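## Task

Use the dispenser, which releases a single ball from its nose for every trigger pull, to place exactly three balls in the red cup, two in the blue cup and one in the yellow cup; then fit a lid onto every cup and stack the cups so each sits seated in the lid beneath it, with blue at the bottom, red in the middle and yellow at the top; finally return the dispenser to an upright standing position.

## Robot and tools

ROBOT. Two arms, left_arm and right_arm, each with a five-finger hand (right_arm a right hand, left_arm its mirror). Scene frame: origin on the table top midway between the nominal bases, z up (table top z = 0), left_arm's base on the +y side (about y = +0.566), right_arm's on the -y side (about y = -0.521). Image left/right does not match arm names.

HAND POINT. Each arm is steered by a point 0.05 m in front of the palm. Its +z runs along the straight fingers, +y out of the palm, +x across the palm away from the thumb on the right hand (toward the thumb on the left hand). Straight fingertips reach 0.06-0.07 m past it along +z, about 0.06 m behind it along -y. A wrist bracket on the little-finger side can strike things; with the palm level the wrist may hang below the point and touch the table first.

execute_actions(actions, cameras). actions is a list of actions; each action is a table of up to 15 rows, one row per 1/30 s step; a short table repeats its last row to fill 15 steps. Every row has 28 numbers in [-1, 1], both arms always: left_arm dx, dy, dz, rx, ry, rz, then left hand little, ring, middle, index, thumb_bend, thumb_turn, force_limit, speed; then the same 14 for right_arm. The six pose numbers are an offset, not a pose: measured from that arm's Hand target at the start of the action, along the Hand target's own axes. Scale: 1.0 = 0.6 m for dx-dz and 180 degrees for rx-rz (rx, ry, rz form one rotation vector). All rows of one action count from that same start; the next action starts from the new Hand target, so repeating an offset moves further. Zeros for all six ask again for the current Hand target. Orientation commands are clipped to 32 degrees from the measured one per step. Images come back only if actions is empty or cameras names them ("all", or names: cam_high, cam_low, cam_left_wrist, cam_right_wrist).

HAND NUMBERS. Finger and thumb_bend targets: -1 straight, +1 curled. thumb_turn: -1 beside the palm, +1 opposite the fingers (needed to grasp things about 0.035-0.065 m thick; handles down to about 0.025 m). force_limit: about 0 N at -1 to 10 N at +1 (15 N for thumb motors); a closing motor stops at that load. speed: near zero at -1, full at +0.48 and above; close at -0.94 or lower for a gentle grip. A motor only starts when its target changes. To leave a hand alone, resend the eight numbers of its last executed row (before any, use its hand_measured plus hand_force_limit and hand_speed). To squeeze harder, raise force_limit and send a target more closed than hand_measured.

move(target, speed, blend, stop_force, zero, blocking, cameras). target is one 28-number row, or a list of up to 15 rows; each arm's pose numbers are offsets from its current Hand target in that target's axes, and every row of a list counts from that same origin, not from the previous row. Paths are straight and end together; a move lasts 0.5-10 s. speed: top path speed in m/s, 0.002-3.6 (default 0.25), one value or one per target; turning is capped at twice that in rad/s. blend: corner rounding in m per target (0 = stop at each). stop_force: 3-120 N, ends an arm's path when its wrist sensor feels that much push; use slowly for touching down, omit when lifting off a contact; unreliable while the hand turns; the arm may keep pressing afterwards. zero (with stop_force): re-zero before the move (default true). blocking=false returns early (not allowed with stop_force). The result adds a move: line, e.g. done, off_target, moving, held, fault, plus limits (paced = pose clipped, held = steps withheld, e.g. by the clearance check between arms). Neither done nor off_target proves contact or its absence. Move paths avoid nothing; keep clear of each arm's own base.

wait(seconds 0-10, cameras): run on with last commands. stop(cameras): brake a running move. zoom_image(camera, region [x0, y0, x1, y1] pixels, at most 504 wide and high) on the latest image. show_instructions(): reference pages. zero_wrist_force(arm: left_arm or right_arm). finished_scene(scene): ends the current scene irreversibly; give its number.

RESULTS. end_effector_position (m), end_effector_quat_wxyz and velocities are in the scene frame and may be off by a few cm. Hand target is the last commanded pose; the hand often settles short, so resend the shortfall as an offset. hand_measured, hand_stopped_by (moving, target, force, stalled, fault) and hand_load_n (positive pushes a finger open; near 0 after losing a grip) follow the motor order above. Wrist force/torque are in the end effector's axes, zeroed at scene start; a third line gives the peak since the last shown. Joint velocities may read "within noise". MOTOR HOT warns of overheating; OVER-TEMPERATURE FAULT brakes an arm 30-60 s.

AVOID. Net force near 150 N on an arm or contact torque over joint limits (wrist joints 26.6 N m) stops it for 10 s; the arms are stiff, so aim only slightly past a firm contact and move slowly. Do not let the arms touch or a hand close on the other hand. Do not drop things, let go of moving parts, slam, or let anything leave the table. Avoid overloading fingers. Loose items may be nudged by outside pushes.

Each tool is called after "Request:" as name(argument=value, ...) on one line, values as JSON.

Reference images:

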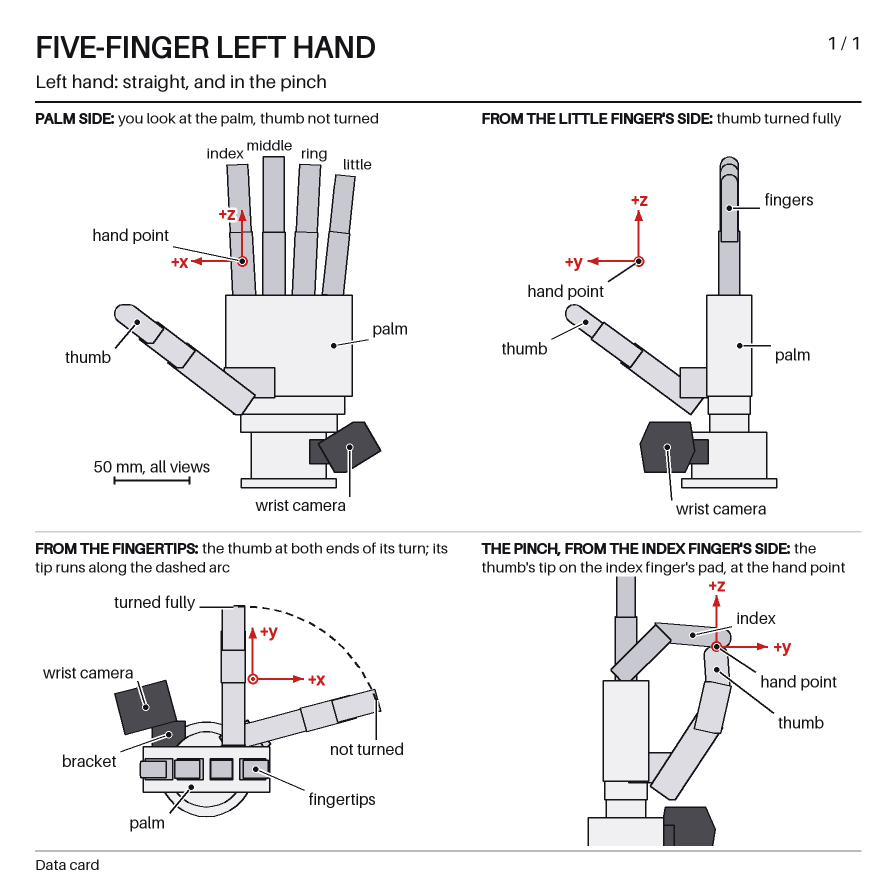

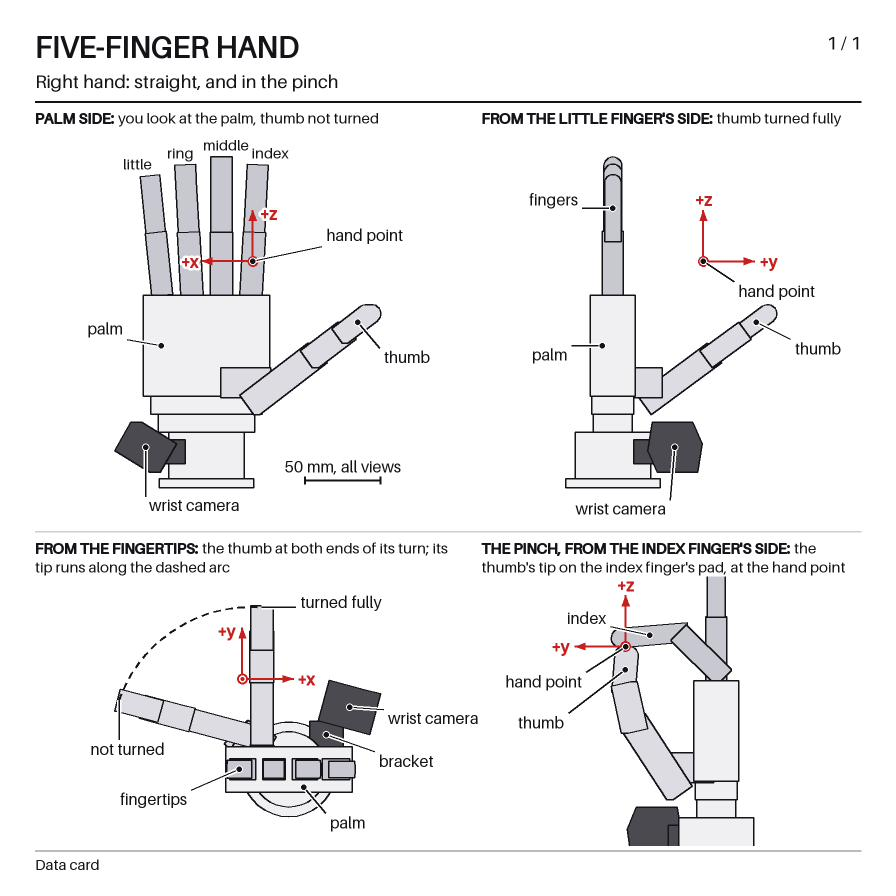

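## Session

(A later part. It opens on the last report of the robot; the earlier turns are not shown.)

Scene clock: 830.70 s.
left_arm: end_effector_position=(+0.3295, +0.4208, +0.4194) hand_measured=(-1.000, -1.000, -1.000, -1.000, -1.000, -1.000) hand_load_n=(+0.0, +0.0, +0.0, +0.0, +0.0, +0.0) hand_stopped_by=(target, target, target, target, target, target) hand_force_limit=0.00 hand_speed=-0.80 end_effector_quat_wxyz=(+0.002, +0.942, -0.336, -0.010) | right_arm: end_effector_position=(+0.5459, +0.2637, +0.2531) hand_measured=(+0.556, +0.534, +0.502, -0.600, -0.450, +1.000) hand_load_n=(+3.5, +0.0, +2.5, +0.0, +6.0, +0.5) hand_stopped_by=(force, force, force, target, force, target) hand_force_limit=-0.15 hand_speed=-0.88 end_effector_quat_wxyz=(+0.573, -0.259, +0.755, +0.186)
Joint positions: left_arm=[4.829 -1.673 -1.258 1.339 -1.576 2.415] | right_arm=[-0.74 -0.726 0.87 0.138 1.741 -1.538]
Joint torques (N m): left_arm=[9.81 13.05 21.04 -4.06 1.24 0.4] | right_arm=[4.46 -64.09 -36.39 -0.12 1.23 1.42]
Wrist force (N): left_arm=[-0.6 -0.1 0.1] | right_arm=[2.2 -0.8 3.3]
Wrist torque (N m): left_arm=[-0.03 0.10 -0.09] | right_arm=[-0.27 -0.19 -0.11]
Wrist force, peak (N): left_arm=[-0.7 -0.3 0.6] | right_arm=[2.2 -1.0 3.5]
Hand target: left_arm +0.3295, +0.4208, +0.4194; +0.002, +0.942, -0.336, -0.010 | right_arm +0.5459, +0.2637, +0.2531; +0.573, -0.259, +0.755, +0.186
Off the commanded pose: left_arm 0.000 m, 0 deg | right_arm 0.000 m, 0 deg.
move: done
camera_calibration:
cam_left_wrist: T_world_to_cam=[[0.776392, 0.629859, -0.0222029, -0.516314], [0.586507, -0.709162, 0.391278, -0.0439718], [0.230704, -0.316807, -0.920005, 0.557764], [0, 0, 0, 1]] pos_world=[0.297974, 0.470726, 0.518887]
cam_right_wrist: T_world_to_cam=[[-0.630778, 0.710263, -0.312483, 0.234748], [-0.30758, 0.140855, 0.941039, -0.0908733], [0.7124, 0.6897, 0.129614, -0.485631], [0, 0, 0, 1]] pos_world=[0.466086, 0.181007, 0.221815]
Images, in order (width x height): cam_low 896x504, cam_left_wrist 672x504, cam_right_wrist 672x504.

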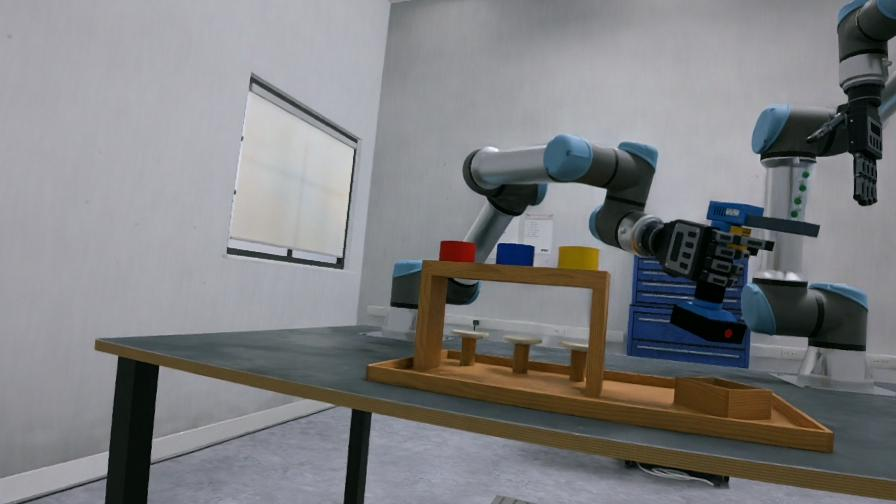

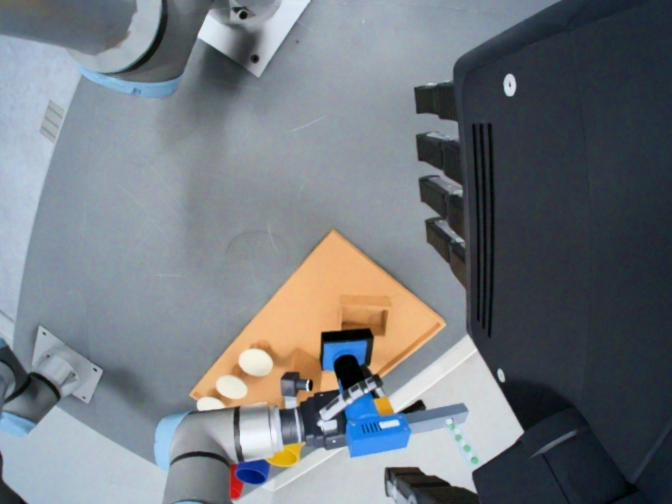

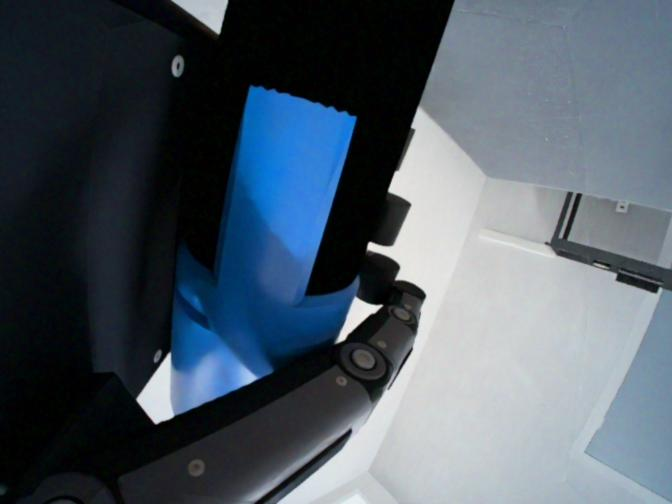

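Request:
move(target=[0,0,0,0,0,0,-1,-1,-1,-1,-1,-1,0,-0.8,-0.112,-0.0751,-0.2564,0,-0.0889,0,0.9,0.9,0.9,-0.6,0.5,1,-0.15,-0.88], speed=0.15, cameras=["all"])

Request:
zoom_image(camera="cam_low", region=[560, 100, 820, 340])

Request:
zoom_image(camera="cam_high", region=[460, 100, 680, 300])

Scene clock: 891.47 s.
left_arm: end_effector_position=(+0.3295, +0.4208, +0.4194) hand_measured=(-1.000, -1.000, -1.000, -1.000, -1.000, -1.000) hand_load_n=(+0.0, +0.0, +0.0, +0.0, +0.0, +0.0) hand_stopped_by=(target, target, target, target, target, target) hand_force_limit=0.00 hand_speed=-0.80 end_effector_quat_wxyz=(+0.002, +0.942, -0.336, -0.010) | right_arm: end_effector_position=(+0.4689, +0.1510, +0.3605) hand_measured=(+0.556, +0.534, +0.502, -0.600, -0.450, +1.000) hand_load_n=(+3.0, +0.0, +2.5, +0.0, +6.0, +0.5) hand_stopped_by=(force, force, force, target, force, target) hand_force_limit=-0.15 hand_speed=-0.88 end_effector_quat_wxyz=(+0.673, -0.230, +0.668, +0.220)
Joint positions: left_arm=[4.829 -1.673 -1.258 1.339 -1.576 2.415] | right_arm=[-0.78 -1.172 1.494 -0.324 1.704 -1.587]
Joint torques (N m): left_arm=[10.45 13.32 20.97 -4.04 1.38 0.35] | right_arm=[-6.14 -51.16 -16.47 -4.73 -2.6 -0.75]
Wrist force (N): left_arm=[-0.3 -0.1 0.3] | right_arm=[2.8 -0.6 2.9]
Wrist torque (N m): left_arm=[-0.04 0.06 -0.08] | right_arm=[-0.25 -0.23 0.00]
Wrist force, peak (N): left_arm=[-0.8 -0.1 0.3] | right_arm=[2.6 -0.7 4.3]
Hand target: left_arm +0.3295, +0.4208, +0.4194; +0.002, +0.942, -0.336, -0.010 | right_arm +0.4688, +0.1509, +0.3605; +0.673, -0.230, +0.668, +0.220
Off the commanded pose: left_arm 0.000 m, 0 deg | right_arm 0.000 m, 0 deg.
move: done
camera_calibration:
cam_left_wrist: T_world_to_cam=[[0.776392, 0.629859, -0.0222029, -0.516314], [0.586507, -0.709162, 0.391278, -0.0439718], [0.230704, -0.316807, -0.920005, 0.557764], [0, 0, 0, 1]] pos_world=[0.297974, 0.470726, 0.518887]
cam_right_wrist: T_world_to_cam=[[-0.563091, 0.761383, -0.321285, 0.263492], [-0.509456, -0.0137127, 0.860387, -0.0526768], [0.650679, 0.648157, 0.395613, -0.427676], [0, 0, 0, 1]] pos_world=[0.399813, 0.07586, 0.299173]

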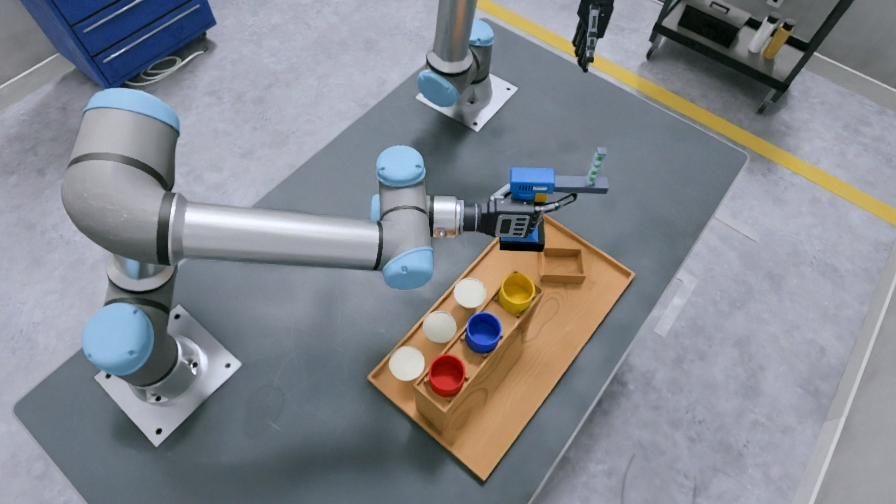

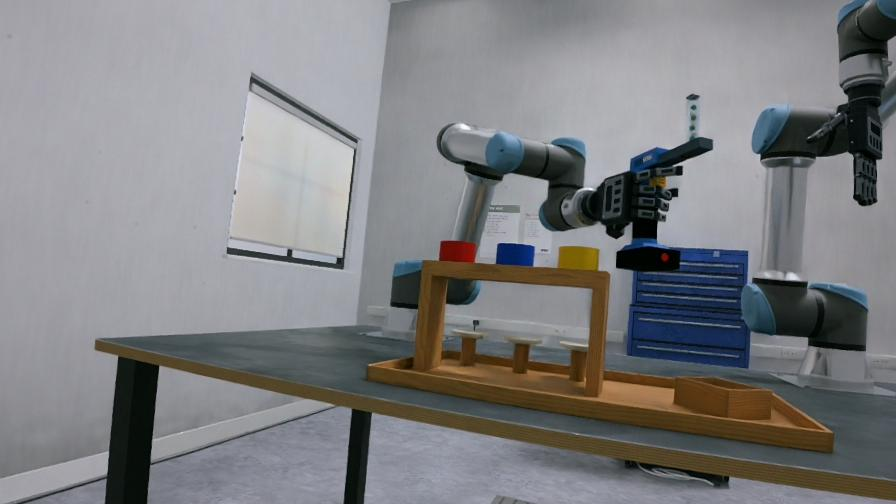

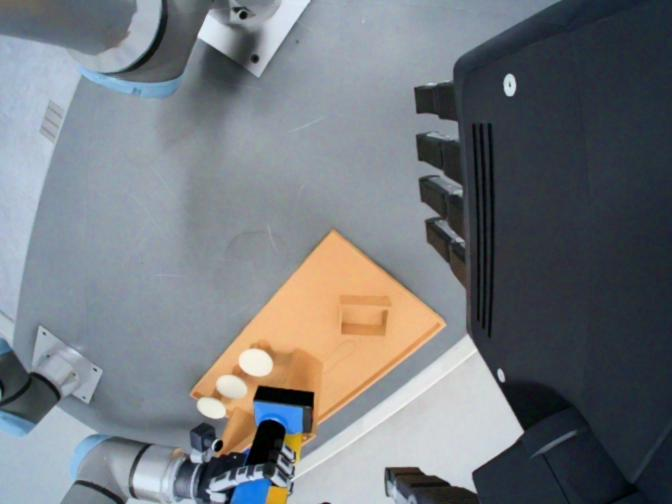

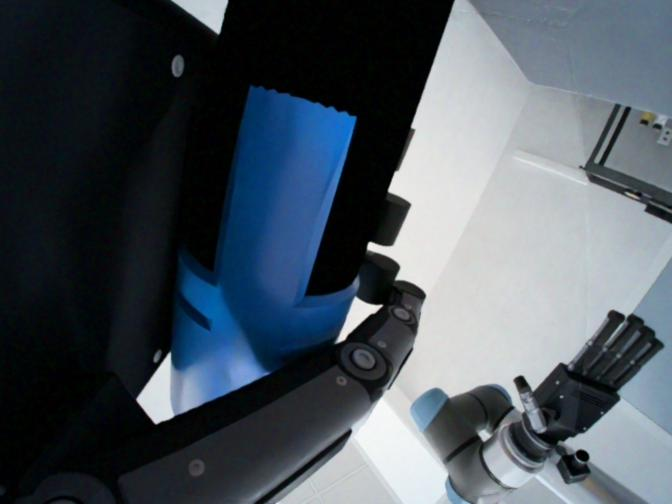

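Scaled by 1.938 from the camera's 896x504 image, which has a finer 1280x720 frame.

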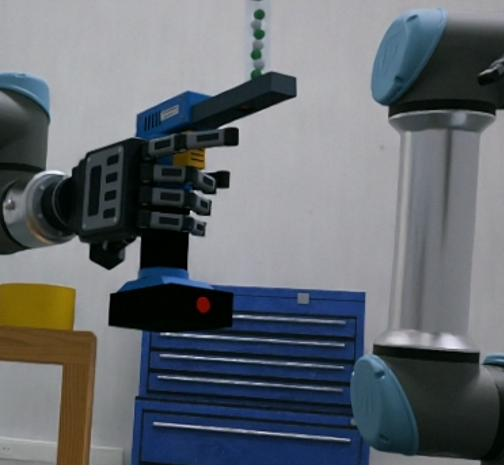

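Scaled by 2.291 from the camera's 896x504 image, which has a finer 1280x720 frame.

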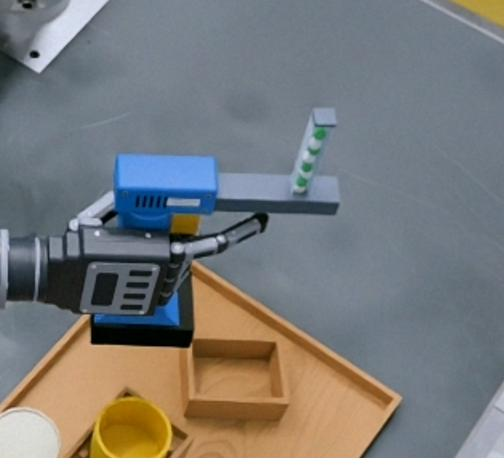

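Request:
move(target=[[0,0,0,0,0,0,-1,-1,-1,-1,-1,-1,0,-0.8,-0.05,0.0015,-0.1425,0,0,0,0.9,0.9,0.9,-0.6,0.5,1,-0.15,-0.88],[0,0,0,0,0,0,-1,-1,-1,-1,-1,-1,0,-0.8,-0.0492,-0.3882,-0.4025,0.1617,0,0,0.9,0.9,0.9,-0.6,0.5,1,-0.15,-0.88],[0.398,0.4085,-0.0537,0,0,0,-1,-1,-1,-1,-1,-1,0,-0.8,0.0,-0.3882,-0.4025,0.1617,0,0,0.9,0.9,0.9,-0.6,0.5,1,-0.15,-0.88]], speed=0.2, blend=[0.03,0,0], cameras=["all"])

Request:
zoom_image(camera="cam_high", region=[340, 200, 560, 420])

Request:
zoom_image(camera="cam_left_wrist", region=[150, 300, 400, 504])

Request:
zoom_image(camera="cam_low", region=[380, 100, 640, 340])

Scene clock: 995.33 s.
left_arm: end_effector_position=(+0.3592, +0.0811, +0.4489) hand_measured=(-1.000, -1.000, -1.000, -1.000, -1.000, -1.000) hand_load_n=(+0.0, +0.0, +0.0, +0.0, +0.0, +0.0) hand_stopped_by=(target, target, target, target, target, target) hand_force_limit=0.00 hand_speed=-0.80 end_effector_quat_wxyz=(+0.044, +0.945, -0.322, +0.028) | right_arm: end_effector_position=(+0.4171, -0.1806, +0.3637) hand_measured=(+0.556, +0.534, +0.502, -0.600, -0.450, +1.000) hand_load_n=(+3.0, +0.0, +2.5, +0.0, +5.5, +0.5) hand_stopped_by=(force, force, force, target, force, target) hand_force_limit=-0.15 hand_speed=-0.88 end_effector_quat_wxyz=(+0.709, -0.054, +0.702, +0.045)
Joint positions: left_arm=[4.092 -2.408 -0.035 0.949 -1.5 1.648] | right_arm=[-1.038 -1.821 2.195 -0.384 1.953 -1.587]
Joint torques (N m): left_arm=[10.54 34.46 19.14 -4.18 2.78 -1.61] | right_arm=[-6.6 -6.44 -15.86 -4.68 -2.52 0.2]
Wrist force (N): left_arm=[-0.1 0.2 0.0] | right_arm=[2.9 -0.1 2.5]
Wrist torque (N m): left_arm=[0.02 0.02 0.14] | right_arm=[-0.12 -0.20 -0.05]
Wrist force, peak (N): left_arm=[-1.0 -0.8 0.3] | right_arm=[3.3 -0.8 4.2]
Hand target: left_arm +0.3603, +0.0799, +0.4502; +0.002, +0.942, -0.336, -0.010 | right_arm +0.4171, -0.1806, +0.3637; +0.709, -0.054, +0.702, +0.045
Off the commanded pose: left_arm 0.002 m, 7 deg | right_arm 0.000 m, 0 deg.
elbow stopped short (left arm): the move would have taken joint 3 (elbow) straighter than the controller allows.
move: off_target (left_arm)
camera_calibration:
cam_left_wrist: T_world_to_cam=[[0.759607, 0.648145, -0.0539024, -0.305924], [0.586444, -0.64674, 0.487659, -0.362237], [0.281213, -0.40204, -0.871369, 0.437348], [0, 0, 0, 1]] pos_world=[0.321826, 0.139841, 0.54125]
cam_right_wrist: T_world_to_cam=[[-0.119365, 0.940395, -0.318449, 0.333993], [-0.457876, 0.232458, 0.858087, -0.0626013], [0.880966, 0.248236, 0.402837, -0.351179], [0, 0, 0, 1]] pos_world=[0.32058, -0.212358, 0.301545]

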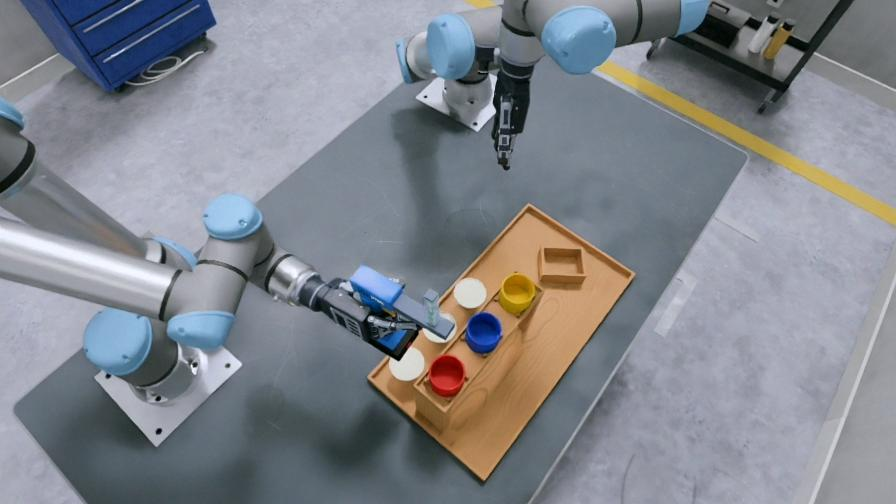

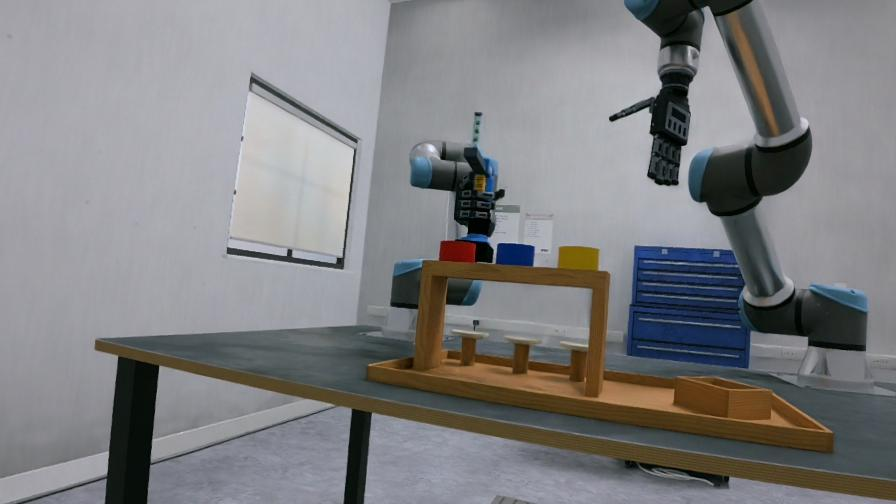

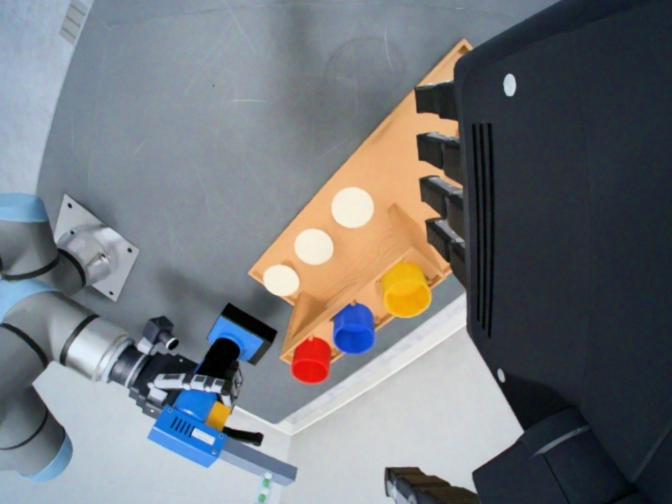

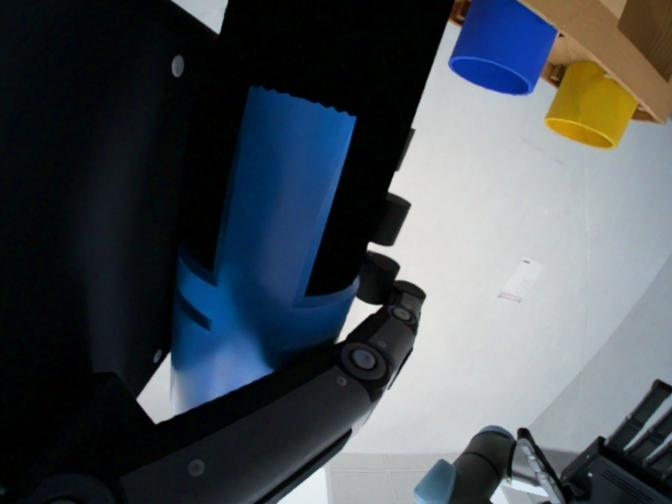

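Scaled by 2.291 from the camera's 896x504 image, which has a finer 1280x720 frame.

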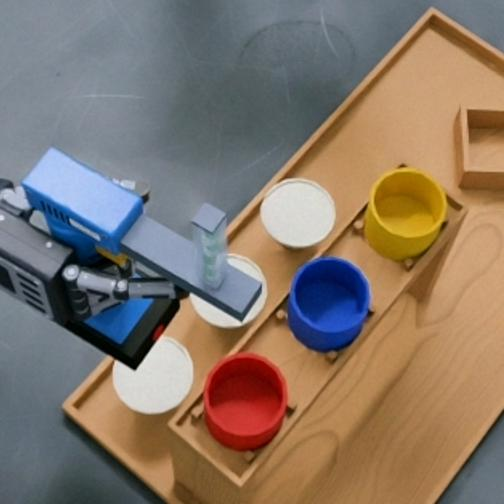

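Scaled by 2.016 from the camera's 672x504 image, which has a finer 960x720 frame.

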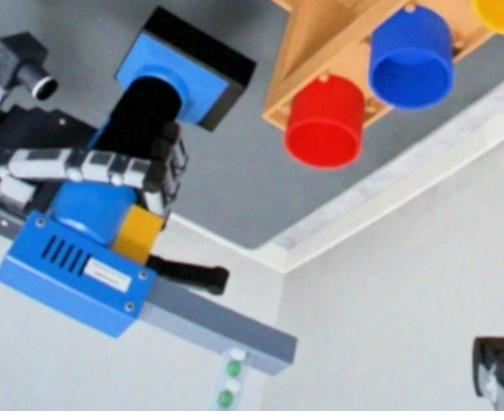

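Scaled by 1.938 from the camera's 896x504 image, which has a finer 1280x720 frame.

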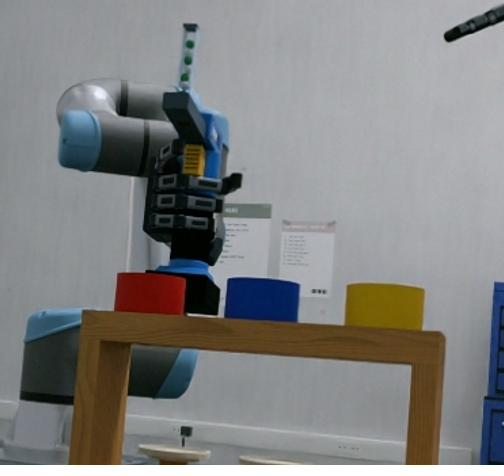

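Request:
move(target=[[0.0,-0.1,0.05,0,0,0,-1,-1,-1,-1,-1,-1,0,-0.8,0.15,-0.009,0.0,0,0,0,0.9,0.9,0.9,-0.6,0.5,1,-0.15,-0.88],[0.0,-0.1,0.05,0,0,0,-1,-1,-1,-1,-1,-1,0,-0.8,0.15,-0.009,0.033,0,0,0,0.9,0.9,0.9,-0.6,0.5,1,-0.15,-0.88]], speed=0.12, blend=[0.015,0], cameras=["all"])

Request:
zoom_image(camera="cam_high", region=[360, 240, 560, 440])

Request:
zoom_image(camera="cam_low", region=[400, 160, 600, 320])

Request:
zoom_image(camera="cam_left_wrist", region=[180, 250, 430, 504])

Scene clock: 1063.33 s.
left_arm: end_effector_position=(+0.3976, +0.1264, +0.4196) hand_measured=(-1.000, -1.000, -1.000, -1.000, -1.000, -1.000) hand_load_n=(+0.0, +0.0, +0.0, +0.0, -0.5, +0.0) hand_stopped_by=(target, target, target, target, target, target) hand_force_limit=0.00 hand_speed=-0.80 end_effector_quat_wxyz=(+0.002, +0.942, -0.336, -0.010) | right_arm: end_effector_position=(+0.4384, -0.1842, +0.2740) hand_measured=(+0.556, +0.534, +0.502, -0.600, -0.450, +1.000) hand_load_n=(+3.0, +0.0, +2.5, +0.0, +5.5, +0.5) hand_stopped_by=(force, force, force, target, force, target) hand_force_limit=-0.15 hand_speed=-0.88 end_effector_quat_wxyz=(+0.709, -0.054, +0.702, +0.045)
Joint positions: left_arm=[4.174 -2.41 -0.132 0.952 -1.563 1.76] | right_arm=[-1.088 -1.657 2.33 -0.683 1.903 -1.587]
Joint torques (N m): left_arm=[10.76 50.05 4.41 -0.44 -2.79 1.54] | right_arm=[-6.09 -10.32 -32.87 -4.74 -2.56 -0.8]
Wrist force (N): left_arm=[-0.5 -0.2 0.2] | right_arm=[2.9 -0.5 1.8]
Wrist torque (N m): left_arm=[-0.05 0.08 -0.08] | right_arm=[-0.13 -0.18 -0.14]
Wrist force, peak (N): left_arm=[-0.4 0.9 0.0] | right_arm=[3.2 -0.3 2.7]
Hand target: left_arm +0.3976, +0.1265, +0.4195; +0.002, +0.942, -0.336, -0.010 | right_arm +0.4384, -0.1842, +0.2740; +0.709, -0.054, +0.702, +0.045
Off the commanded pose: left_arm 0.000 m, 0 deg | right_arm 0.000 m, 0 deg.
move: done; blend cut to 0.0099 m at target 1
camera_calibration:
cam_left_wrist: T_world_to_cam=[[0.776415, 0.629834, -0.0221205, -0.383723], [0.586474, -0.709225, 0.391214, -0.292615], [0.230711, -0.316717, -0.920034, 0.448897], [0, 0, 0, 1]] pos_world=[0.365974, 0.176325, 0.518987]
cam_right_wrist: T_world_to_cam=[[-0.11937, 0.940397, -0.318439, 0.311356], [-0.457875, 0.232448, 0.85809, 0.0249551], [0.880966, 0.248236, 0.402837, -0.332915], [0, 0, 0, 1]] pos_world=[0.34188, -0.215958, 0.211845]

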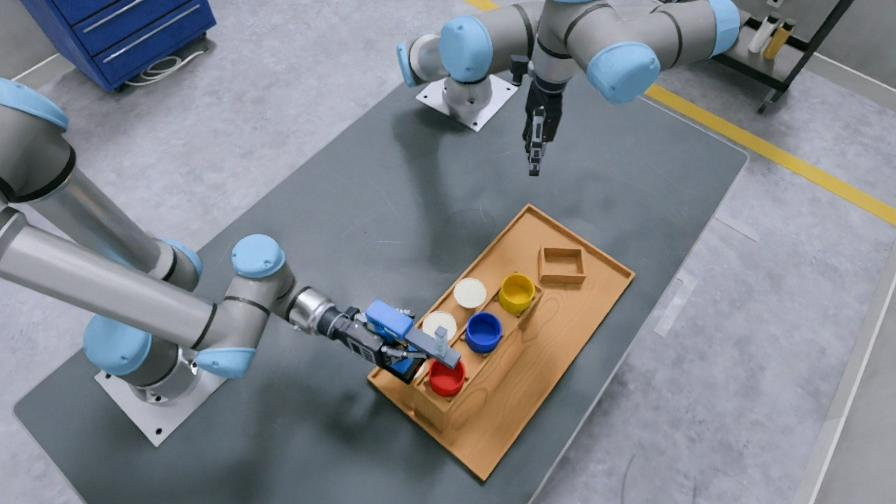

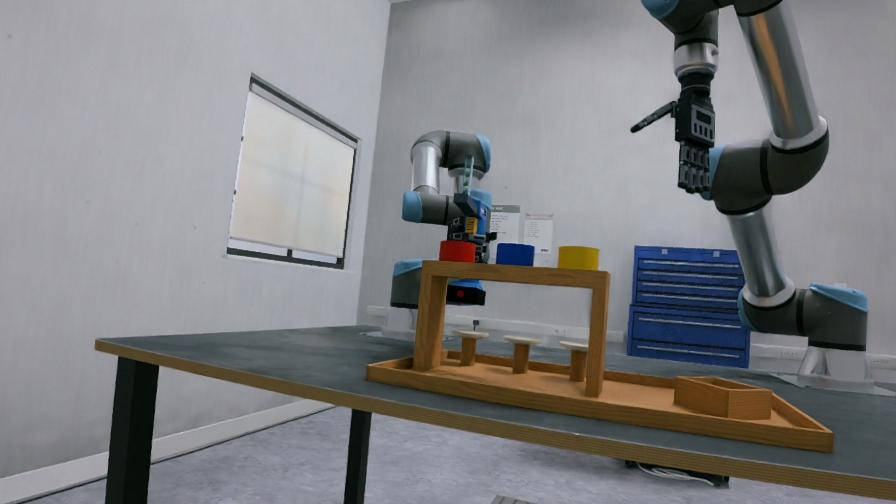

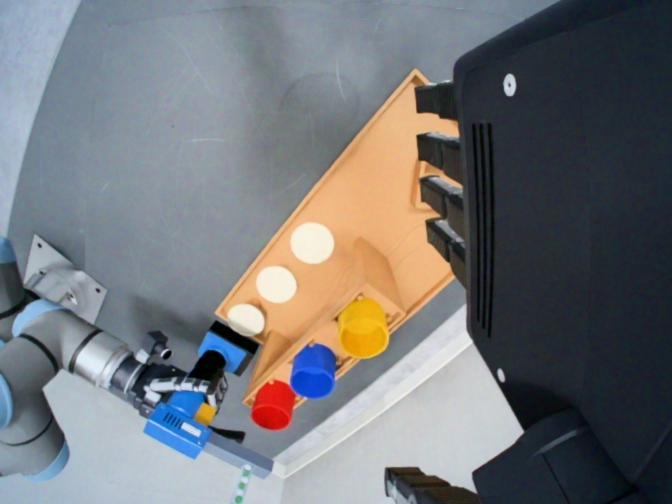

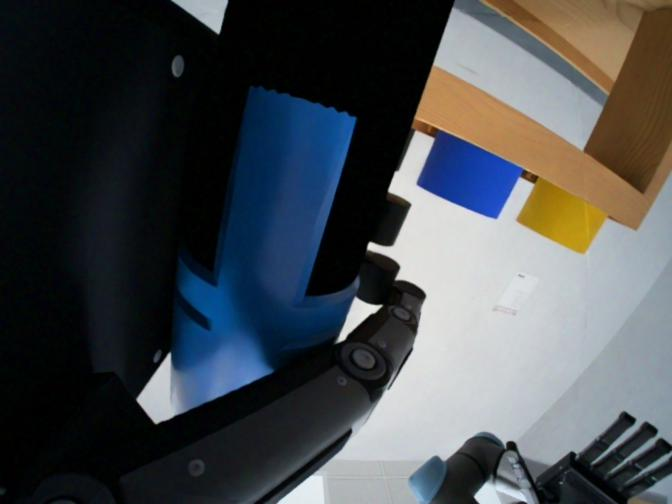

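Scaled by 2.520 from the camera's 896x504 image, which has a finer 1280x720 frame.

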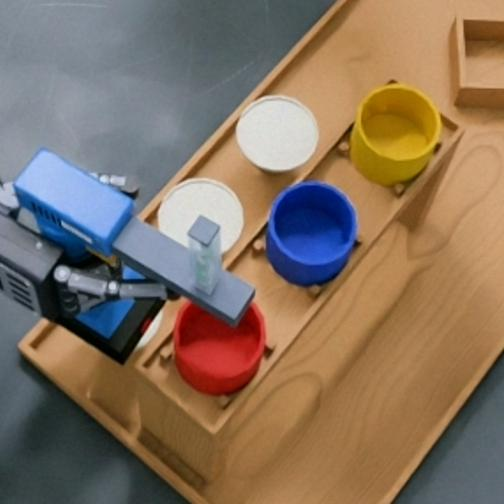

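Scaled by 2.520 from the camera's 896x504 image, which has a finer 1280x720 frame.

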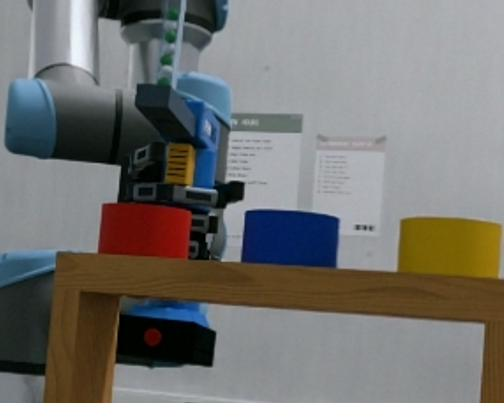

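Scaled by 1.984 from the camera's 672x504 image, which has a finer 960x720 frame.

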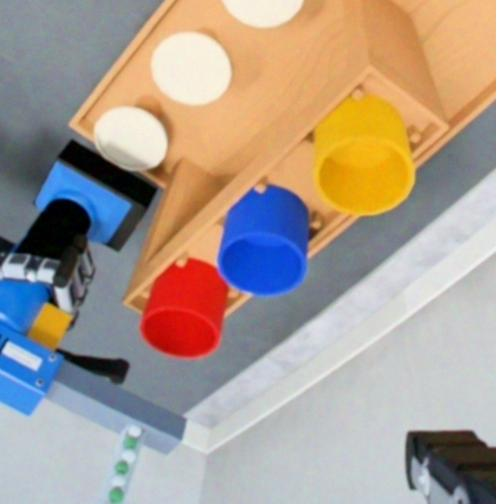

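Request:
move(target=[0,0,0,0,0,0,-1,-1,-1,-1,-1,-1,0,-0.8,0.02,0,0.0133,0,0,0,0.9,0.9,0.9,-0.6,0.5,1,-0.15,-0.88], speed=0.08)

Request:
move(target=[0,0,0,0,0,0,-1,-1,-1,-1,-1,-1,0,-0.8,0,0,0,0,0,0,0.9,0.9,0.9,0.35,0.5,1,1.0,-0.75], cameras=["all"])

Request:
zoom_image(camera="cam_high", region=[360, 240, 560, 440])

Request:
zoom_image(camera="cam_low", region=[400, 160, 600, 320])

Request:
zoom_image(camera="cam_left_wrist", region=[180, 250, 430, 504])

Scene clock: 1095.57 s.
left_arm: end_effector_position=(+0.3976, +0.1264, +0.4196) hand_measured=(-1.000, -1.000, -1.000, -1.000, -1.000, -1.000) hand_load_n=(+0.0, +0.0, +0.0, +0.0, +0.0, +0.0) hand_stopped_by=(target, target, target, target, target, target) hand_force_limit=0.00 hand_speed=-0.80 end_effector_quat_wxyz=(+0.002, +0.942, -0.336, -0.010) | right_arm: end_effector_position=(+0.4464, -0.1832, +0.2622) hand_measured=(+0.556, +0.534, +0.502, -0.600, -0.450, +1.000) hand_load_n=(+2.5, +0.0, +2.5, +0.0, +5.5, +0.5) hand_stopped_by=(force, force, force, target, force, target) hand_force_limit=-0.15 hand_speed=-0.88 end_effector_quat_wxyz=(+0.709, -0.054, +0.702, +0.045)
Joint positions: left_arm=[4.174 -2.41 -0.133 0.952 -1.563 1.76] | right_arm=[-1.098 -1.616 2.333 -0.726 1.893 -1.587]
Joint torques (N m): left_arm=[10.16 50.12 5.08 -0.37 -2.16 1.55] | right_arm=[-6.82 -11.23 -12.32 -4.53 -2.33 1.52]
Wrist force (N): left_arm=[-0.2 0.2 0.0] | right_arm=[2.7 -0.4 2.2]
Wrist torque (N m): left_arm=[0.02 0.02 -0.08] | right_arm=[-0.15 -0.16 -0.16]
Wrist force, peak (N): left_arm=[-0.3 0.7 0.4] | right_arm=[3.3 -0.5 2.0]
Hand target: left_arm +0.3976, +0.1264, +0.4196; +0.002, +0.942, -0.336, -0.010 | right_arm +0.4465, -0.1832, +0.2621; +0.709, -0.054, +0.702, +0.045
Off the commanded pose: left_arm 0.000 m, 0 deg | right_arm 0.000 m, 0 deg.
move: done

Scene clock: 1097.20 s.
left_arm: end_effector_position=(+0.3976, +0.1264, +0.4196) hand_measured=(-1.000, -1.000, -1.000, -1.000, -1.000, -1.000) hand_load_n=(+0.0, +0.0, +0.0, +0.0, -0.5, +0.0) hand_stopped_by=(target, target, target, target, target, target) hand_force_limit=0.00 hand_speed=-0.80 end_effector_quat_wxyz=(+0.002, +0.942, -0.336, -0.010) | right_arm: end_effector_position=(+0.4465, -0.1832, +0.2621) hand_measured=(+0.556, +0.534, +0.502, +0.350, -0.450, +1.000) hand_load_n=(+1.0, +0.0, +2.0, +4.0, +6.0, +0.0) hand_stopped_by=(force, force, force, target, force, target) hand_force_limit=1.00 hand_speed=-0.75 end_effector_quat_wxyz=(+0.709, -0.054, +0.702, +0.045)
Joint positions: left_arm=[4.174 -2.41 -0.133 0.952 -1.563 1.76] | right_arm=[-1.098 -1.616 2.333 -0.727 1.893 -1.587]
Joint torques (N m): left_arm=[10.27 50.1 5.04 -0.46 -2 1.56] | right_arm=[-4.85 -12.46 -13.24 -4.09 -1.43 0.45]
Wrist force (N): left_arm=[-0.2 0.0 0.2] | right_arm=[2.9 -0.2 2.3]
Wrist torque (N m): left_arm=[-0.01 0.02 -0.07] | right_arm=[-0.13 -0.19 -0.16]
Wrist force, peak (N): left_arm=[-0.5 0.4 0.2] | right_arm=[2.9 -0.2 2.4]
Hand target: left_arm +0.3976, +0.1264, +0.4196; +0.002, +0.942, -0.336, -0.010 | right_arm +0.4465, -0.1832, +0.2621; +0.709, -0.054, +0.702, +0.045
Off the commanded pose: left_arm 0.000 m, 0 deg | right_arm 0.000 m, 0 deg.
move: done
camera_calibration:
cam_left_wrist: T_world_to_cam=[[0.776415, 0.629834, -0.0221205, -0.383723], [0.586474, -0.709225, 0.391214, -0.292615], [0.230711, -0.316717, -0.920034, 0.448897], [0, 0, 0, 1]] pos_world=[0.365974, 0.176325, 0.518987]
cam_right_wrist: T_world_to_cam=[[-0.119448, 0.940371, -0.318487, 0.307719], [-0.457897, 0.232452, 0.858077, 0.0386772], [0.880944, 0.24833, 0.402827, -0.335451], [0, 0, 0, 1]] pos_world=[0.34998, -0.215058, 0.199945]

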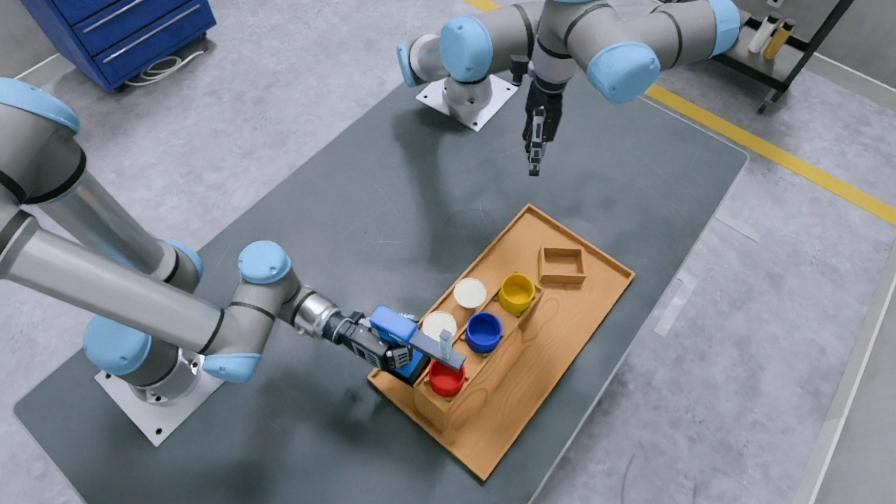

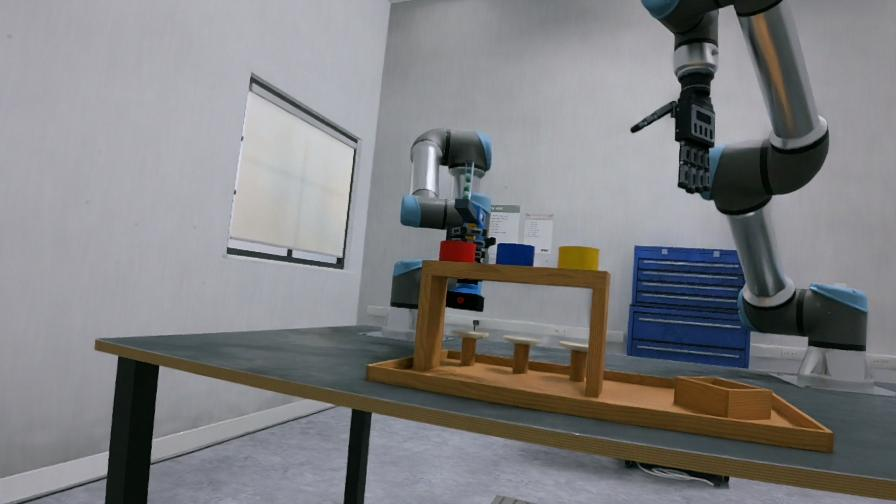

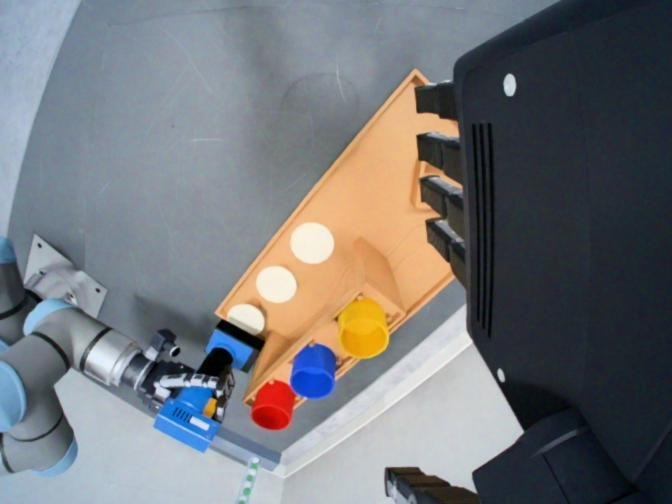

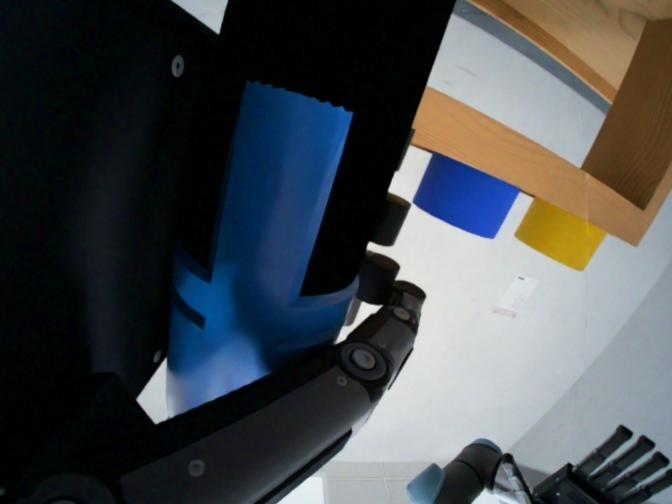

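Scaled by 2.520 from the camera's 896x504 image, which has a finer 1280x720 frame.

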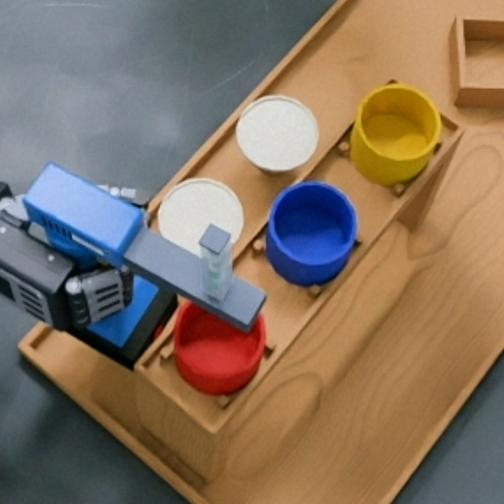

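Scaled by 2.520 from the camera's 896x504 image, which has a finer 1280x720 frame.

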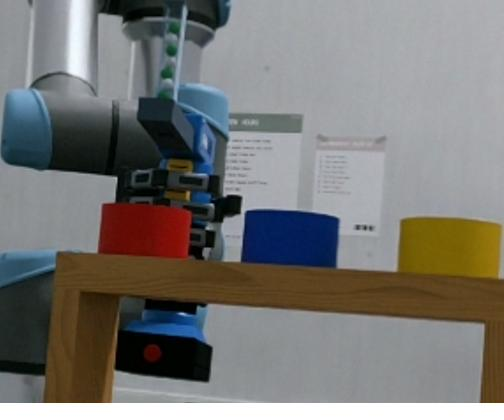

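Scaled by 1.984 from the camera's 672x504 image, which has a finer 960x720 frame.

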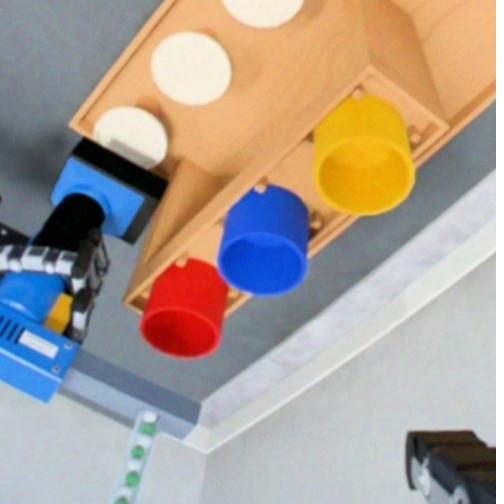

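Request:
zoom_image(camera="cam_low", region=[440, 150, 510, 220])

Request:
zoom_image(camera="cam_left_wrist", region=[190, 340, 330, 504])

Request:
zoom_image(camera="cam_high", region=[400, 320, 480, 400])

Scaled by 7.200 from the camera's 896x504 image, which has a finer 1280x720 frame.

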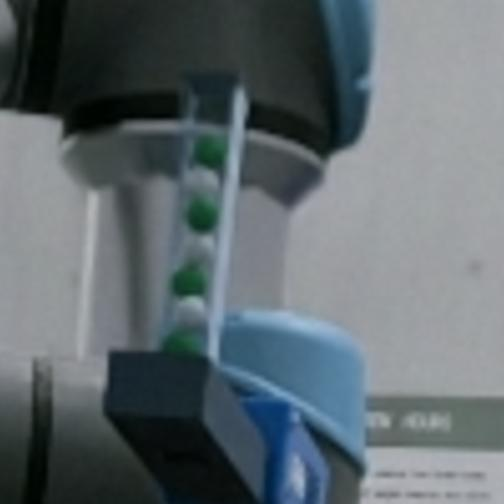

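Scaled by 3.073 from the camera's 672x504 image, which has a finer 960x720 frame.

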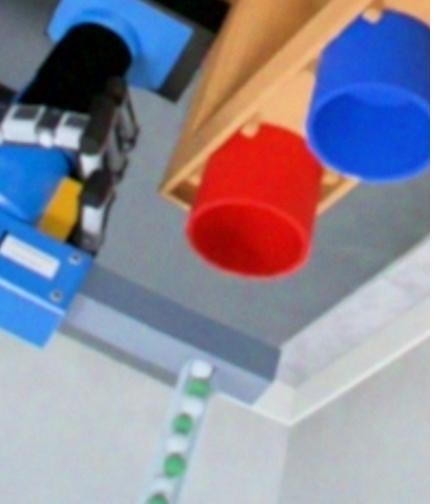

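Scaled by 6.300 from the camera's 896x504 image, which has a finer 1280x720 frame.

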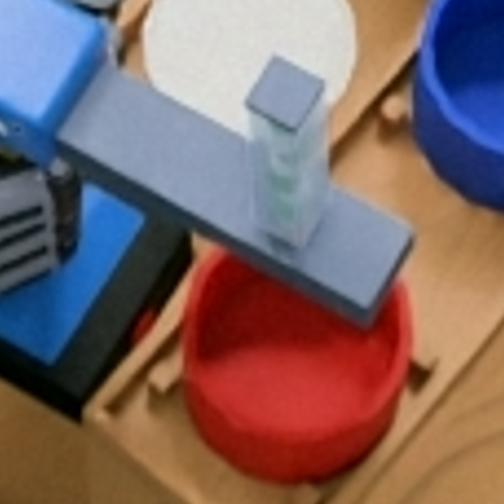

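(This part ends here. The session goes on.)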